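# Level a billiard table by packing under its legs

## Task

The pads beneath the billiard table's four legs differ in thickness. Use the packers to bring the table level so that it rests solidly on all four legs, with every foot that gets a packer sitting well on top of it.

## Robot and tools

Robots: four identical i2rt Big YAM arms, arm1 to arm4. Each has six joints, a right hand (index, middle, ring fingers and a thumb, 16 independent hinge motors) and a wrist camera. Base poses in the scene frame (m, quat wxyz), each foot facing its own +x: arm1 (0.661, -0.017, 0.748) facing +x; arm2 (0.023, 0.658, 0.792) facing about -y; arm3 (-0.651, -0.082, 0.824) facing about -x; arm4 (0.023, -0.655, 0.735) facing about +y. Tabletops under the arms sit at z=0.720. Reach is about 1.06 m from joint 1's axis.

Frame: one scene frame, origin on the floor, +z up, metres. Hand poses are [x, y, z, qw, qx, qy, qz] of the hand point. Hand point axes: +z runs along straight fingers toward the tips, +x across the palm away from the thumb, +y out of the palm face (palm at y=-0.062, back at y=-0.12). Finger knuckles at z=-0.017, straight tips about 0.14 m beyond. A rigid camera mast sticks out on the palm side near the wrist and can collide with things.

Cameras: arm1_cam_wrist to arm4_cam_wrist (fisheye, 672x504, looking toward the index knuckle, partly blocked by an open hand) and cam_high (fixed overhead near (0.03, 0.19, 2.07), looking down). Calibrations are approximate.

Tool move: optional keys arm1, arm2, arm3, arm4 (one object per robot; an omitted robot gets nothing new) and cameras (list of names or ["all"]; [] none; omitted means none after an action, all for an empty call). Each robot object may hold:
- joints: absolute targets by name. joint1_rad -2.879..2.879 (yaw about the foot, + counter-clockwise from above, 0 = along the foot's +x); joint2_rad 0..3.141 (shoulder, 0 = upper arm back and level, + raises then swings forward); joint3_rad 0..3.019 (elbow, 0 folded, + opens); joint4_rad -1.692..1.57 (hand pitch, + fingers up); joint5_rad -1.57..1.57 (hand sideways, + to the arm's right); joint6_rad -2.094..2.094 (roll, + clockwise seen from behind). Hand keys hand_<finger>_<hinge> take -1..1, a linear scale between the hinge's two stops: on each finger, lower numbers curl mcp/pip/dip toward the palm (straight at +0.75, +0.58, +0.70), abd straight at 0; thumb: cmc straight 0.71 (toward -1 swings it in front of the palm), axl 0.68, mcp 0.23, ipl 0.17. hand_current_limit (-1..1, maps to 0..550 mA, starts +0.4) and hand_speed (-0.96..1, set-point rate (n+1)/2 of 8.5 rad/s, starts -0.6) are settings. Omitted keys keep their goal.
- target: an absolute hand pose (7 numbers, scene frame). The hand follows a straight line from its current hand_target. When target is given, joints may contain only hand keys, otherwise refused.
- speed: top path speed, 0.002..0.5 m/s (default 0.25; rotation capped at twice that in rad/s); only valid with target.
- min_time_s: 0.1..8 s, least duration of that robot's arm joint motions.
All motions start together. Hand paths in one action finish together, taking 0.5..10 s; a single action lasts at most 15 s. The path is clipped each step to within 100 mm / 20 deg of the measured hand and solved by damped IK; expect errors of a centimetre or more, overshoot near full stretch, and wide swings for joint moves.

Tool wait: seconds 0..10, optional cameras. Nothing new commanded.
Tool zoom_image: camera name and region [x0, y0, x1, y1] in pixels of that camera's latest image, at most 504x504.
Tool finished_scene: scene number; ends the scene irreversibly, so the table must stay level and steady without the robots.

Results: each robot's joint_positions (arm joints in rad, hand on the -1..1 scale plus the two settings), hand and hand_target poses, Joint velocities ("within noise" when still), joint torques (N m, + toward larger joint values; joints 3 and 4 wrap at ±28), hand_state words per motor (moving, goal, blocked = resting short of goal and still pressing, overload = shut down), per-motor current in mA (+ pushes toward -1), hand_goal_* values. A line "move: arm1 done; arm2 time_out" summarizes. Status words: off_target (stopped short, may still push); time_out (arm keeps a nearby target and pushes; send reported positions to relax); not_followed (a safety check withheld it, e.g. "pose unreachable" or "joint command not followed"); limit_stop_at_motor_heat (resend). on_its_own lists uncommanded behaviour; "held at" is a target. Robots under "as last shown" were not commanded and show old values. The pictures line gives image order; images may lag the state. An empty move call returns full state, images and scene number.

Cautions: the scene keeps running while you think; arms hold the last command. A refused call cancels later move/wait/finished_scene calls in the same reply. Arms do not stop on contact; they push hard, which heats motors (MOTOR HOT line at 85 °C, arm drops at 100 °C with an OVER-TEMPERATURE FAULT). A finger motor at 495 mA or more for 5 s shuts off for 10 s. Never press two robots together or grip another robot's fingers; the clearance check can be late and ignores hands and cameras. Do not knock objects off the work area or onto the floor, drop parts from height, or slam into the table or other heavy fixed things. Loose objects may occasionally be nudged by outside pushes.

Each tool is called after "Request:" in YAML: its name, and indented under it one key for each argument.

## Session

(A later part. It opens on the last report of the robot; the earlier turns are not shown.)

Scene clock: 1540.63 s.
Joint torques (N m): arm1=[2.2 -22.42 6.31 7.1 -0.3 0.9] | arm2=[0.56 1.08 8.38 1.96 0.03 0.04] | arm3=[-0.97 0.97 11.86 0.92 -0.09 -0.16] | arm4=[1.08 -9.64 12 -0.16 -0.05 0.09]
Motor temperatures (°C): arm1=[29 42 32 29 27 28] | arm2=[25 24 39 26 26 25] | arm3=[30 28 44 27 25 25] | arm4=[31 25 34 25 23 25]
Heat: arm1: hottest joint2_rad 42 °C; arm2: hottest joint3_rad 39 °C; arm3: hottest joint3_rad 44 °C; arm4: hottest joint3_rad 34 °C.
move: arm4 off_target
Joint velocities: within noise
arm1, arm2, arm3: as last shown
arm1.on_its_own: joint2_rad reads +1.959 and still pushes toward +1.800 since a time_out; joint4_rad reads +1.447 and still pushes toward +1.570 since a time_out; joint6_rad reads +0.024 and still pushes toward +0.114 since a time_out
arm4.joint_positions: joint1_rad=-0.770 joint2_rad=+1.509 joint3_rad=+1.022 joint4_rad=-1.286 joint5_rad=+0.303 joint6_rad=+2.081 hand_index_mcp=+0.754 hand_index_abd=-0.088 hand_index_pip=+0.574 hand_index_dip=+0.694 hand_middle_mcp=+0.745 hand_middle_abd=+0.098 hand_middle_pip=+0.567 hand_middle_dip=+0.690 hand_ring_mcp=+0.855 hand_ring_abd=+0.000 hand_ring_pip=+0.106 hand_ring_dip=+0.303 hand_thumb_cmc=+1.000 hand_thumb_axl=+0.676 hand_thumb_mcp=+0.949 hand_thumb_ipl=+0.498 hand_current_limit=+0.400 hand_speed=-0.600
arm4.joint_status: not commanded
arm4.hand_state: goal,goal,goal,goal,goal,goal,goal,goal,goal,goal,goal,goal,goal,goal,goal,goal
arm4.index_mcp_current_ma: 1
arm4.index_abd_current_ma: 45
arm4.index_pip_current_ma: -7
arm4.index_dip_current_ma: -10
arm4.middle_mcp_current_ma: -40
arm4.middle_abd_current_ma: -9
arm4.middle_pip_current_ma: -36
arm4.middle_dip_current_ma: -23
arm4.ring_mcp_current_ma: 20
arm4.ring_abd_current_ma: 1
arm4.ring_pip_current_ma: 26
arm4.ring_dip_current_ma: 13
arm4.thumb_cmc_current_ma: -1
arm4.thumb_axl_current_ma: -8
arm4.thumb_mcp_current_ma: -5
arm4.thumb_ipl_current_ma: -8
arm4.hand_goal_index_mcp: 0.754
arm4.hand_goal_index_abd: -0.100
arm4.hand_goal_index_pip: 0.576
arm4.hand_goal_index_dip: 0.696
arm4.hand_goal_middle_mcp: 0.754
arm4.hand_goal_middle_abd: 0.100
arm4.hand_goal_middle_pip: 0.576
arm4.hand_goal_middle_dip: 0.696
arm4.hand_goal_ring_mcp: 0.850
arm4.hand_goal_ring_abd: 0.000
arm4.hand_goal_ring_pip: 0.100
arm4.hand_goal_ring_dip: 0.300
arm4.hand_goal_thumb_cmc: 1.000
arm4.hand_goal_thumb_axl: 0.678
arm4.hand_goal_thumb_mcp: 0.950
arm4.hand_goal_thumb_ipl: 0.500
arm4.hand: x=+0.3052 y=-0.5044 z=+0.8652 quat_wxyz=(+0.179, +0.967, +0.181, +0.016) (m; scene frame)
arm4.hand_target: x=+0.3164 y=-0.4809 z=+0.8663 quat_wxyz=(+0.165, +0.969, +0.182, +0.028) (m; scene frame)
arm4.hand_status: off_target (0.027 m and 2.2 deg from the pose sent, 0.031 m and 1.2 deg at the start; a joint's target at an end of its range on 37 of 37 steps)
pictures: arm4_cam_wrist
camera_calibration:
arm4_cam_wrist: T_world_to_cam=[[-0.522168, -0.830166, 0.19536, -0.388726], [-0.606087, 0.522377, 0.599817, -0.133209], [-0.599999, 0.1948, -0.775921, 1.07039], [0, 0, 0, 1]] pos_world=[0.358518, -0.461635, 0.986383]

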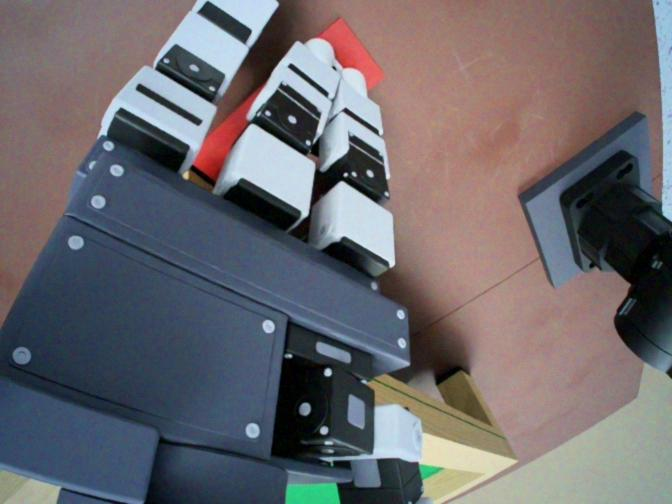

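Request:
move:
  arm4: {"target": [0.323, -0.471, 0.866, 0.1710, 0.9698, 0.1710, 0.0301], "speed": 0.03}
  cameras: ["arm4_cam_wrist"]

Request:
zoom_image:
  camera: "arm4_cam_wrist"
  region: [180, 0, 440, 180]

Scene clock: 1545.90 s.
Joint torques (N m): arm1=[2.61 -22.42 6.31 7.09 -0.35 0.9] | arm2=[0.38 1.03 8.38 2.02 0.02 0.03] | arm3=[-1.08 1.08 11.9 0.96 -0.08 -0.17] | arm4=[1.32 -9.7 12.57 0.12 -0.25 0.09]
Motor temperatures (°C): arm1=[29 42 32 29 27 28] | arm2=[25 24 39 26 26 25] | arm3=[30 28 44 27 25 25] | arm4=[31 25 34 25 23 25]
Heat: arm1: hottest joint2_rad 42 °C; arm2: hottest joint3_rad 39 °C; arm3: hottest joint3_rad 44 °C; arm4: hottest joint3_rad 34 °C.
move: arm4 off_target
Joint velocities: within noise
arm1: as last shown
arm1.joint_positions: joint1_rad=-0.461 joint2_rad=+1.959 joint3_rad=+0.544 joint4_rad=+1.447 joint5_rad=-0.555 joint6_rad=+0.024 hand_index_mcp=+0.915 hand_index_abd=+0.002 hand_index_pip=+0.576 hand_index_dip=+0.696 hand_middle_mcp=+0.918 hand_middle_abd=+0.001 hand_middle_pip=+0.576 hand_middle_dip=+0.694 hand_ring_mcp=+0.916 hand_ring_abd=+0.003 hand_ring_pip=+0.576 hand_ring_dip=+0.694 hand_thumb_cmc=+1.000 hand_thumb_axl=+0.676 hand_thumb_mcp=+0.948 hand_thumb_ipl=+0.498 hand_current_limit=+0.000 hand_speed=-0.600
arm1.on_its_own: joint2_rad reads +1.959 and still pushes toward +1.800 since a time_out; joint4_rad reads +1.447 and still pushes toward +1.570 since a time_out; joint6_rad reads +0.024 and still pushes toward +0.114 since a time_out
arm1.hand: x=+0.1660 y=+0.1540 z=+0.9191 quat_wxyz=(-0.527, -0.514, +0.472, +0.485) (m; scene frame)
arm1.hand_target: x=+0.1782 y=+0.1405 z=+1.0382 quat_wxyz=(-0.585, -0.467, +0.363, +0.555) (m; scene frame)
arm2.joint_positions: joint1_rad=-1.392 joint2_rad=+0.629 joint3_rad=+1.352 joint4_rad=-1.444 joint5_rad=-0.034 joint6_rad=+1.107 hand_index_mcp=+0.755 hand_index_abd=+0.000 hand_index_pip=+0.577 hand_index_dip=+0.696 hand_middle_mcp=+0.755 hand_middle_abd=+0.000 hand_middle_pip=+0.577 hand_middle_dip=+0.696 hand_ring_mcp=+0.755 hand_ring_abd=+0.000 hand_ring_pip=+0.577 hand_ring_dip=+0.696 hand_thumb_cmc=+0.714 hand_thumb_axl=+0.677 hand_thumb_mcp=+0.225 hand_thumb_ipl=+0.168 hand_current_limit=+0.400 hand_speed=-0.600
arm2.joint_status: not commanded
arm2.hand_state: goal,goal,goal,goal,goal,goal,goal,goal,goal,goal,goal,goal,goal,goal,goal,goal
arm2.index_mcp_current_ma: 2
arm2.index_abd_current_ma: 0
arm2.index_pip_current_ma: 2
arm2.index_dip_current_ma: 0
arm2.middle_mcp_current_ma: 2
arm2.middle_abd_current_ma: 0
arm2.middle_pip_current_ma: 2
arm2.middle_dip_current_ma: 0
arm2.ring_mcp_current_ma: 2
arm2.ring_abd_current_ma: 0
arm2.ring_pip_current_ma: 2
arm2.ring_dip_current_ma: 0
arm2.thumb_cmc_current_ma: 1
arm2.thumb_axl_current_ma: -2
arm2.thumb_mcp_current_ma: -3
arm2.thumb_ipl_current_ma: -1
arm2.hand_goal_index_mcp: 0.754
arm2.hand_goal_index_abd: 0.000
arm2.hand_goal_index_pip: 0.576
arm2.hand_goal_index_dip: 0.696
arm2.hand_goal_middle_mcp: 0.754
arm2.hand_goal_middle_abd: 0.000
arm2.hand_goal_middle_pip: 0.576
arm2.hand_goal_middle_dip: 0.696
arm2.hand_goal_ring_mcp: 0.754
arm2.hand_goal_ring_abd: 0.000
arm2.hand_goal_ring_pip: 0.576
arm2.hand_goal_ring_dip: 0.696
arm2.hand_goal_thumb_cmc: 0.714
arm2.hand_goal_thumb_axl: 0.678
arm2.hand_goal_thumb_mcp: 0.226
arm2.hand_goal_thumb_ipl: 0.168
arm2.hand: x=-0.2326 y=+0.7017 z=+1.2986 quat_wxyz=(+0.407, +0.285, -0.867, -0.044) (m; scene frame)
arm2.hand_target: x=-0.2310 y=+0.7040 z=+1.3114 quat_wxyz=(+0.420, +0.280, -0.862, -0.048) (m; scene frame)
arm2.hand_status: not commanded
arm3.joint_positions: joint1_rad=+0.090 joint2_rad=+0.643 joint3_rad=+1.476 joint4_rad=-1.354 joint5_rad=+0.003 joint6_rad=+1.127 hand_index_mcp=+0.755 hand_index_abd=+0.002 hand_index_pip=+0.577 hand_index_dip=+0.696 hand_middle_mcp=+0.755 hand_middle_abd=+0.002 hand_middle_pip=+0.577 hand_middle_dip=+0.696 hand_ring_mcp=+0.755 hand_ring_abd=+0.002 hand_ring_pip=+0.577 hand_ring_dip=+0.696 hand_thumb_cmc=+0.899 hand_thumb_axl=+0.678 hand_thumb_mcp=+0.948 hand_thumb_ipl=+0.498 hand_current_limit=+0.400 hand_speed=-0.600
arm3.joint_status: not commanded
arm3.hand_state: goal,goal,goal,goal,goal,goal,goal,goal,goal,goal,goal,goal,goal,goal,goal,goal
arm3.index_mcp_current_ma: 0
arm3.index_abd_current_ma: 0
arm3.index_pip_current_ma: 0
arm3.index_dip_current_ma: 0
arm3.middle_mcp_current_ma: 0
arm3.middle_abd_current_ma: 0
arm3.middle_pip_current_ma: 0
arm3.middle_dip_current_ma: 0
arm3.ring_mcp_current_ma: 0
arm3.ring_abd_current_ma: 0
arm3.ring_pip_current_ma: 0
arm3.ring_dip_current_ma: 0
arm3.thumb_cmc_current_ma: 0
arm3.thumb_axl_current_ma: 0
arm3.thumb_mcp_current_ma: -1
arm3.thumb_ipl_current_ma: -1
arm3.hand_goal_index_mcp: 0.754
arm3.hand_goal_index_abd: 0.000
arm3.hand_goal_index_pip: 0.576
arm3.hand_goal_index_dip: 0.696
arm3.hand_goal_middle_mcp: 0.754
arm3.hand_goal_middle_abd: 0.000
arm3.hand_goal_middle_pip: 0.576
arm3.hand_goal_middle_dip: 0.696
arm3.hand_goal_ring_mcp: 0.754
arm3.hand_goal_ring_abd: 0.000
arm3.hand_goal_ring_pip: 0.576
arm3.hand_goal_ring_dip: 0.696
arm3.hand_goal_thumb_cmc: 0.900
arm3.hand_goal_thumb_axl: 0.678
arm3.hand_goal_thumb_mcp: 0.950
arm3.hand_goal_thumb_ipl: 0.500
arm3.hand: x=-0.4059 y=-0.1484 z=+1.4095 quat_wxyz=(+0.089, +0.835, +0.227, +0.494) (m; scene frame)
arm3.hand_target: x=-0.4164 y=-0.1462 z=+1.4290 quat_wxyz=(+0.090, +0.823, +0.233, +0.510) (m; scene frame)
arm3.hand_status: not commanded
arm4.joint_positions: joint1_rad=-0.770 joint2_rad=+1.530 joint3_rad=+1.044 joint4_rad=-1.299 joint5_rad=+0.306 joint6_rad=+2.081 hand_index_mcp=+0.755 hand_index_abd=-0.088 hand_index_pip=+0.575 hand_index_dip=+0.694 hand_middle_mcp=+0.752 hand_middle_abd=+0.098 hand_middle_pip=+0.573 hand_middle_dip=+0.693 hand_ring_mcp=+0.855 hand_ring_abd=+0.000 hand_ring_pip=+0.106 hand_ring_dip=+0.303 hand_thumb_cmc=+1.000 hand_thumb_axl=+0.676 hand_thumb_mcp=+0.949 hand_thumb_ipl=+0.498 hand_current_limit=+0.400 hand_speed=-0.600
arm4.joint_status: not commanded
arm4.hand_state: goal,goal,goal,goal,goal,goal,goal,goal,goal,goal,goal,goal,goal,goal,goal,goal
arm4.index_mcp_current_ma: 6
arm4.index_abd_current_ma: 45
arm4.index_pip_current_ma: -5
arm4.index_dip_current_ma: -9
arm4.middle_mcp_current_ma: -7
arm4.middle_abd_current_ma: -9
arm4.middle_pip_current_ma: -13
arm4.middle_dip_current_ma: -11
arm4.ring_mcp_current_ma: 20
arm4.ring_abd_current_ma: 1
arm4.ring_pip_current_ma: 26
arm4.ring_dip_current_ma: 13
arm4.thumb_cmc_current_ma: -1
arm4.thumb_axl_current_ma: -8
arm4.thumb_mcp_current_ma: -5
arm4.thumb_ipl_current_ma: -8
arm4.hand_goal_index_mcp: 0.754
arm4.hand_goal_index_abd: -0.100
arm4.hand_goal_index_pip: 0.576
arm4.hand_goal_index_dip: 0.696
arm4.hand_goal_middle_mcp: 0.754
arm4.hand_goal_middle_abd: 0.100
arm4.hand_goal_middle_pip: 0.576
arm4.hand_goal_middle_dip: 0.696
arm4.hand_goal_ring_mcp: 0.850
arm4.hand_goal_ring_abd: 0.000
arm4.hand_goal_ring_pip: 0.100
arm4.hand_goal_ring_dip: 0.300
arm4.hand_goal_thumb_cmc: 1.000
arm4.hand_goal_thumb_axl: 0.678
arm4.hand_goal_thumb_mcp: 0.950
arm4.hand_goal_thumb_ipl: 0.500
arm4.hand: x=+0.3094 y=-0.5003 z=+0.8663 quat_wxyz=(+0.184, +0.966, +0.182, +0.013) (m; scene frame)
arm4.hand_target: x=+0.3220 y=-0.4723 z=+0.8666 quat_wxyz=(+0.164, +0.969, +0.183, +0.028) (m; scene frame)
arm4.hand_status: off_target (0.032 m and 2.8 deg from the pose sent, 0.038 m and 2.2 deg at the start; a joint's target at an end of its range on 31 of 31 steps)
pictures: arm4_cam_wrist
camera_calibration:
arm4_cam_wrist: T_world_to_cam=[[-0.520612, -0.828353, 0.206868, -0.392812], [-0.60323, 0.528335, 0.597475, -0.12937], [-0.604216, 0.186263, -0.774745, 1.06892], [0, 0, 0, 1]] pos_world=[0.363317, -0.456138, 0.986698]

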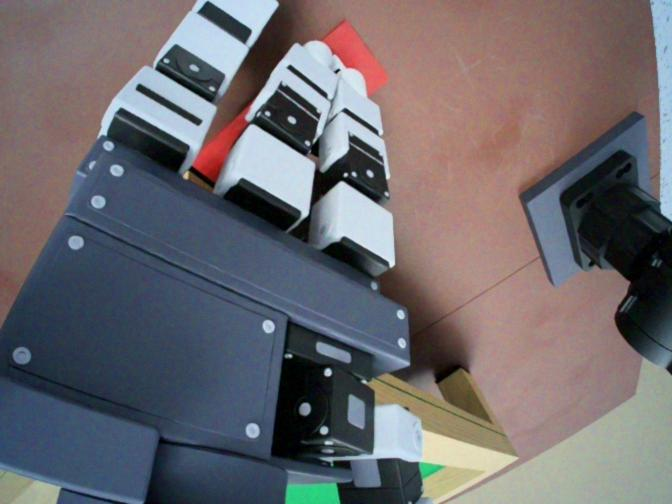

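Scaled by 1.938 from the camera's 672x504 image, which has a finer 960x720 frame.

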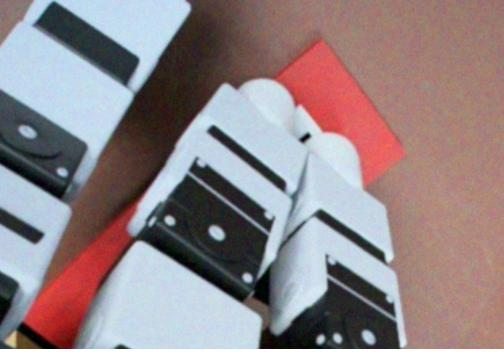

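Request:
move:
  arm4: {"target": [0.3094, -0.5003, 0.885, 0.1710, 0.9698, 0.1710, 0.0301], "speed": 0.05}

Request:
move:
  arm4: {"target": [0.315, -0.552, 0.920, 0, 0.9781, 0.2079, 0], "speed": 0.15}
  cameras: ["arm4_cam_wrist"]

Request:
zoom_image:
  camera: "arm4_cam_wrist"
  region: [0, 0, 440, 330]

Scene clock: 1562.27 s.
Joint torques (N m): arm1=[2.61 -22.12 6.34 7.09 -0.33 0.89] | arm2=[0.5 0.85 8.35 2 0.03 0.04] | arm3=[-0.85 1.32 11.95 0.99 -0.12 -0.16] | arm4=[-0.5 -13.33 8.62 -1.05 0.24 0.07]
Motor temperatures (°C): arm1=[29 42 32 29 27 28] | arm2=[25 24 39 26 26 25] | arm3=[30 28 44 27 25 25] | arm4=[31 25 36 25 23 25]
Heat: arm1: hottest joint2_rad 42 °C; arm2: hottest joint3_rad 39 °C; arm3: hottest joint3_rad 44 °C; arm4: hottest joint3_rad 36 °C.
move: arm4 done
Joint velocities: within noise
arm1.joint_positions: joint1_rad=-0.461 joint2_rad=+1.955 joint3_rad=+0.544 joint4_rad=+1.447 joint5_rad=-0.555 joint6_rad=+0.025 hand_index_mcp=+0.915 hand_index_abd=+0.002 hand_index_pip=+0.576 hand_index_dip=+0.696 hand_middle_mcp=+0.918 hand_middle_abd=+0.001 hand_middle_pip=+0.576 hand_middle_dip=+0.694 hand_ring_mcp=+0.916 hand_ring_abd=+0.003 hand_ring_pip=+0.576 hand_ring_dip=+0.694 hand_thumb_cmc=+1.000 hand_thumb_axl=+0.676 hand_thumb_mcp=+0.948 hand_thumb_ipl=+0.498 hand_current_limit=+0.000 hand_speed=-0.600
arm1.joint_status: not commanded
arm1.hand_state: goal,goal,goal,goal,goal,goal,goal,goal,goal,goal,goal,goal,goal,goal,goal,goal
arm1.index_mcp_current_ma: 69
arm1.index_abd_current_ma: 8
arm1.index_pip_current_ma: 1
arm1.index_dip_current_ma: 1
arm1.middle_mcp_current_ma: 79
arm1.middle_abd_current_ma: 2
arm1.middle_pip_current_ma: 0
arm1.middle_dip_current_ma: -9
arm1.ring_mcp_current_ma: 70
arm1.ring_abd_current_ma: 9
arm1.ring_pip_current_ma: 0
arm1.ring_dip_current_ma: -8
arm1.thumb_cmc_current_ma: 0
arm1.thumb_axl_current_ma: -9
arm1.thumb_mcp_current_ma: -10
arm1.thumb_ipl_current_ma: -10
arm1.hand_goal_index_mcp: 0.900
arm1.hand_goal_index_abd: 0.000
arm1.hand_goal_index_pip: 0.576
arm1.hand_goal_index_dip: 0.696
arm1.hand_goal_middle_mcp: 0.900
arm1.hand_goal_middle_abd: 0.000
arm1.hand_goal_middle_pip: 0.576
arm1.hand_goal_middle_dip: 0.696
arm1.hand_goal_ring_mcp: 0.900
arm1.hand_goal_ring_abd: 0.000
arm1.hand_goal_ring_pip: 0.576
arm1.hand_goal_ring_dip: 0.696
arm1.hand_goal_thumb_cmc: 1.000
arm1.hand_goal_thumb_axl: 0.678
arm1.hand_goal_thumb_mcp: 0.950
arm1.hand_goal_thumb_ipl: 0.500
arm1.on_its_own: joint2_rad reads +1.955 and still pushes toward +1.800 since a time_out; joint4_rad reads +1.447 and still pushes toward +1.570 since a time_out; joint6_rad reads +0.025 and still pushes toward +0.114 since a time_out
arm1.hand: x=+0.1662 y=+0.1540 z=+0.9208 quat_wxyz=(-0.528, -0.514, +0.471, +0.485) (m; scene frame)
arm1.hand_target: x=+0.1782 y=+0.1406 z=+1.0382 quat_wxyz=(-0.585, -0.467, +0.363, +0.555) (m; scene frame)
arm1.hand_status: not commanded
arm2, arm3: as last shown
arm4.joint_positions: joint1_rad=-0.770 joint2_rad=+1.489 joint3_rad=+1.044 joint4_rad=-1.308 joint5_rad=+0.308 joint6_rad=+2.083 hand_index_mcp=+0.756 hand_index_abd=-0.088 hand_index_pip=+0.575 hand_index_dip=+0.694 hand_middle_mcp=+0.753 hand_middle_abd=+0.098 hand_middle_pip=+0.573 hand_middle_dip=+0.693 hand_ring_mcp=+0.855 hand_ring_abd=+0.000 hand_ring_pip=+0.106 hand_ring_dip=+0.303 hand_thumb_cmc=+1.000 hand_thumb_axl=+0.676 hand_thumb_mcp=+0.949 hand_thumb_ipl=+0.498 hand_current_limit=+0.400 hand_speed=-0.600
arm4.joint_status: not commanded
arm4.hand_state: goal,goal,goal,goal,goal,goal,goal,goal,goal,goal,goal,goal,goal,goal,goal,goal
arm4.index_mcp_current_ma: 9
arm4.index_abd_current_ma: 45
arm4.index_pip_current_ma: -4
arm4.index_dip_current_ma: -9
arm4.middle_mcp_current_ma: -5
arm4.middle_abd_current_ma: -9
arm4.middle_pip_current_ma: -12
arm4.middle_dip_current_ma: -10
arm4.ring_mcp_current_ma: 20
arm4.ring_abd_current_ma: 1
arm4.ring_pip_current_ma: 26
arm4.ring_dip_current_ma: 13
arm4.thumb_cmc_current_ma: -1
arm4.thumb_axl_current_ma: -8
arm4.thumb_mcp_current_ma: -5
arm4.thumb_ipl_current_ma: -8
arm4.hand_goal_index_mcp: 0.754
arm4.hand_goal_index_abd: -0.100
arm4.hand_goal_index_pip: 0.576
arm4.hand_goal_index_dip: 0.696
arm4.hand_goal_middle_mcp: 0.754
arm4.hand_goal_middle_abd: 0.100
arm4.hand_goal_middle_pip: 0.576
arm4.hand_goal_middle_dip: 0.696
arm4.hand_goal_ring_mcp: 0.850
arm4.hand_goal_ring_abd: 0.000
arm4.hand_goal_ring_pip: 0.100
arm4.hand_goal_ring_dip: 0.300
arm4.hand_goal_thumb_cmc: 1.000
arm4.hand_goal_thumb_axl: 0.678
arm4.hand_goal_thumb_mcp: 0.950
arm4.hand_goal_thumb_ipl: 0.500
arm4.hand: x=+0.3082 y=-0.5020 z=+0.8789 quat_wxyz=(+0.175, +0.968, +0.179, +0.026) (m; scene frame)
arm4.hand_target: x=+0.3096 y=-0.5005 z=+0.8850 quat_wxyz=(+0.170, +0.970, +0.173, +0.030) (m; scene frame)
arm4.hand_status: done (0.006 m and 1.1 deg from the pose sent, 0.019 m and 2.8 deg at the start; a joint's target at an end of its range on 38 of 39 steps)
pictures: none

Scene clock: 1564.37 s.
Joint torques (N m): arm1=[2.61 -22.12 6.35 7.1 -0.33 0.89] | arm2=[0.56 0.97 8.36 1.98 0.03 0.03] | arm3=[-0.79 0.91 11.88 0.96 -0.11 -0.16] | arm4=[-1.49 -10.34 7.57 -0.5 -0.17 -0.09]
Motor temperatures (°C): arm1=[29 43 32 29 27 28] | arm2=[25 24 39 26 26 25] | arm3=[30 28 44 27 25 25] | arm4=[31 25 36 25 23 25]
Heat: arm1: hottest joint2_rad 43 °C; arm2: hottest joint3_rad 39 °C; arm3: hottest joint3_rad 44 °C; arm4: hottest joint3_rad 36 °C.
move: arm4 done
Joint velocities: within noise
arm1, arm2, arm3: as last shown
arm1.on_its_own: joint2_rad reads +1.955 and still pushes toward +1.800 since a time_out; joint4_rad reads +1.447 and still pushes toward +1.570 since a time_out; joint6_rad reads +0.025 and still pushes toward +0.114 since a time_out
arm4.joint_positions: joint1_rad=-1.003 joint2_rad=+1.247 joint3_rad=+1.044 joint4_rad=-1.353 joint5_rad=+0.005 joint6_rad=+1.761 hand_index_mcp=+0.756 hand_index_abd=-0.088 hand_index_pip=+0.575 hand_index_dip=+0.694 hand_middle_mcp=+0.753 hand_middle_abd=+0.098 hand_middle_pip=+0.573 hand_middle_dip=+0.693 hand_ring_mcp=+0.851 hand_ring_abd=+0.000 hand_ring_pip=+0.105 hand_ring_dip=+0.303 hand_thumb_cmc=+1.000 hand_thumb_axl=+0.676 hand_thumb_mcp=+0.949 hand_thumb_ipl=+0.498 hand_current_limit=+0.400 hand_speed=-0.600
arm4.joint_status: not commanded
arm4.hand_state: goal,goal,goal,goal,goal,goal,goal,goal,goal,goal,goal,goal,goal,goal,goal,goal
arm4.index_mcp_current_ma: 9
arm4.index_abd_current_ma: 45
arm4.index_pip_current_ma: -4
arm4.index_dip_current_ma: -9
arm4.middle_mcp_current_ma: -5
arm4.middle_abd_current_ma: -9
arm4.middle_pip_current_ma: -12
arm4.middle_dip_current_ma: -10
arm4.ring_mcp_current_ma: 6
arm4.ring_abd_current_ma: 1
arm4.ring_pip_current_ma: 21
arm4.ring_dip_current_ma: 13
arm4.thumb_cmc_current_ma: -1
arm4.thumb_axl_current_ma: -8
arm4.thumb_mcp_current_ma: -5
arm4.thumb_ipl_current_ma: -8
arm4.hand_goal_index_mcp: 0.754
arm4.hand_goal_index_abd: -0.100
arm4.hand_goal_index_pip: 0.576
arm4.hand_goal_index_dip: 0.696
arm4.hand_goal_middle_mcp: 0.754
arm4.hand_goal_middle_abd: 0.100
arm4.hand_goal_middle_pip: 0.576
arm4.hand_goal_middle_dip: 0.696
arm4.hand_goal_ring_mcp: 0.850
arm4.hand_goal_ring_abd: 0.000
arm4.hand_goal_ring_pip: 0.100
arm4.hand_goal_ring_dip: 0.300
arm4.hand_goal_thumb_cmc: 1.000
arm4.hand_goal_thumb_axl: 0.678
arm4.hand_goal_thumb_mcp: 0.950
arm4.hand_goal_thumb_ipl: 0.500
arm4.hand: x=+0.3186 y=-0.5442 z=+0.9218 quat_wxyz=(-0.001, +0.977, +0.211, +0.007) (m; scene frame)
arm4.hand_target: x=+0.3150 y=-0.5519 z=+0.9199 quat_wxyz=(+0.000, +0.978, +0.208, +0.000) (m; scene frame)
arm4.hand_status: done (0.009 m and 1.0 deg from the pose sent, 0.065 m and 20.5 deg at the start)
pictures: arm4_cam_wrist
camera_calibration:
arm4_cam_wrist: T_world_to_cam=[[-0.465278, -0.883087, -0.06062, -0.236769], [-0.562174, 0.241908, 0.790848, -0.480972], [-0.683723, 0.402043, -0.609003, 1.11565], [0, 0, 0, 1]] pos_world=[0.38224, -0.541275, 1.04546]

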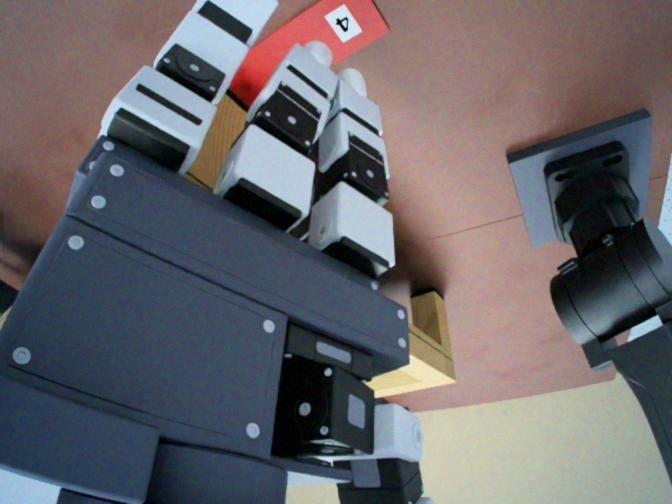

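Scaled by 1.145 from the camera's 672x504 image, which has a finer 960x720 frame.

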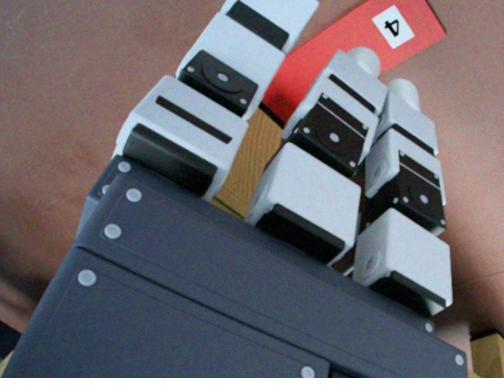

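Request:
zoom_image:
  camera: "arm4_cam_wrist"
  region: [170, 0, 410, 180]

Scaled by 2.100 from the camera's 672x504 image, which has a finer 960x720 frame.

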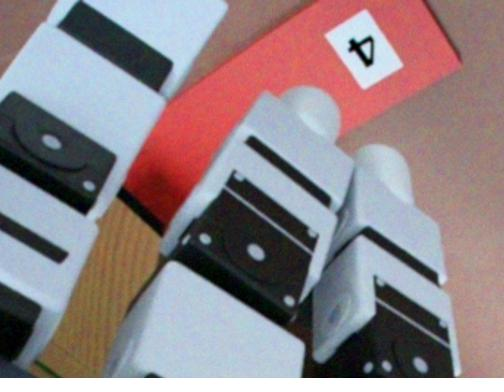

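Request:
move:
  arm4: {"target": [0.314, -0.561, 0.858, 0, 0.9781, 0.2079, 0], "speed": 0.1}
  cameras: ["arm4_cam_wrist"]

Request:
zoom_image:
  camera: "arm4_cam_wrist"
  region: [170, 0, 410, 180]

Scene clock: 1578.13 s.
Joint torques (N m): arm1=[2.61 -22.12 6.34 7.1 -0.33 0.89] | arm2=[0.56 0.73 8.35 2 0.03 0.03] | arm3=[-0.97 0.97 11.88 0.98 -0.09 -0.16] | arm4=[-1.55 -7.53 7.02 0.51 -0.16 -0.07]
Motor temperatures (°C): arm1=[29 44 32 29 27 28] | arm2=[25 24 39 26 26 25] | arm3=[30 28 44 27 25 25] | arm4=[30 25 35 25 23 25]
Heat: arm1: hottest joint2_rad 44 °C; arm2: hottest joint3_rad 39 °C; arm3: hottest joint3_rad 44 °C; arm4: hottest joint3_rad 35 °C.
move: arm4 off_target
Joint velocities: within noise
arm1, arm2, arm3: as last shown
arm1.on_its_own: joint2_rad reads +1.955 and still pushes toward +1.800 since a time_out; joint4_rad reads +1.447 and still pushes toward +1.570 since a time_out; joint6_rad reads +0.025 and still pushes toward +0.114 since a time_out
arm4.joint_positions: joint1_rad=-1.023 joint2_rad=+1.253 joint3_rad=+0.908 joint4_rad=-1.201 joint5_rad=+0.005 joint6_rad=+1.740 hand_index_mcp=+0.756 hand_index_abd=-0.088 hand_index_pip=+0.575 hand_index_dip=+0.694 hand_middle_mcp=+0.753 hand_middle_abd=+0.098 hand_middle_pip=+0.573 hand_middle_dip=+0.693 hand_ring_mcp=+0.851 hand_ring_abd=+0.000 hand_ring_pip=+0.105 hand_ring_dip=+0.303 hand_thumb_cmc=+1.000 hand_thumb_axl=+0.676 hand_thumb_mcp=+0.949 hand_thumb_ipl=+0.498 hand_current_limit=+0.400 hand_speed=-0.600
arm4.joint_status: not commanded
arm4.hand_state: goal,goal,goal,goal,goal,goal,goal,goal,goal,goal,goal,goal,goal,goal,goal,goal
arm4.index_mcp_current_ma: 9
arm4.index_abd_current_ma: 45
arm4.index_pip_current_ma: -4
arm4.index_dip_current_ma: -9
arm4.middle_mcp_current_ma: -5
arm4.middle_abd_current_ma: -9
arm4.middle_pip_current_ma: -12
arm4.middle_dip_current_ma: -10
arm4.ring_mcp_current_ma: 6
arm4.ring_abd_current_ma: 1
arm4.ring_pip_current_ma: 21
arm4.ring_dip_current_ma: 13
arm4.thumb_cmc_current_ma: -1
arm4.thumb_axl_current_ma: -8
arm4.thumb_mcp_current_ma: -5
arm4.thumb_ipl_current_ma: -8
arm4.hand_goal_index_mcp: 0.754
arm4.hand_goal_index_abd: -0.100
arm4.hand_goal_index_pip: 0.576
arm4.hand_goal_index_dip: 0.696
arm4.hand_goal_middle_mcp: 0.754
arm4.hand_goal_middle_abd: 0.100
arm4.hand_goal_middle_pip: 0.576
arm4.hand_goal_middle_dip: 0.696
arm4.hand_goal_ring_mcp: 0.850
arm4.hand_goal_ring_abd: 0.000
arm4.hand_goal_ring_pip: 0.100
arm4.hand_goal_ring_dip: 0.300
arm4.hand_goal_thumb_cmc: 1.000
arm4.hand_goal_thumb_axl: 0.678
arm4.hand_goal_thumb_mcp: 0.950
arm4.hand_goal_thumb_ipl: 0.500
arm4.hand: x=+0.3141 y=-0.5553 z=+0.8695 quat_wxyz=(-0.003, +0.977, +0.212, +0.012) (m; scene frame)
arm4.hand_target: x=+0.3137 y=-0.5610 z=+0.8584 quat_wxyz=(+0.000, +0.978, +0.208, +0.000) (m; scene frame)
arm4.hand_status: off_target (0.013 m and 1.5 deg from the pose sent, 0.066 m and 1.0 deg at the start)
pictures: arm4_cam_wrist
camera_calibration:
arm4_cam_wrist: T_world_to_cam=[[-0.463405, -0.883458, -0.0689724, -0.24541], [-0.568666, 0.236785, 0.787752, -0.437567], [-0.679614, 0.40427, -0.612119, 1.08782], [0, 0, 0, 1]] pos_world=[0.376744, -0.552974, 0.993643]

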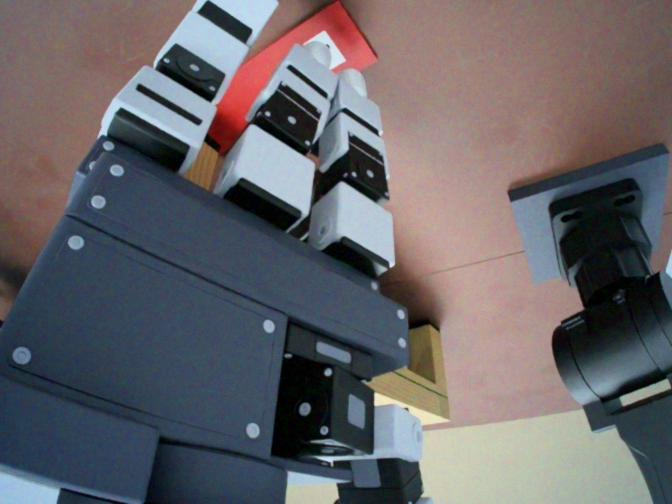

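Scaled by 2.100 from the camera's 672x504 image, which has a finer 960x720 frame.

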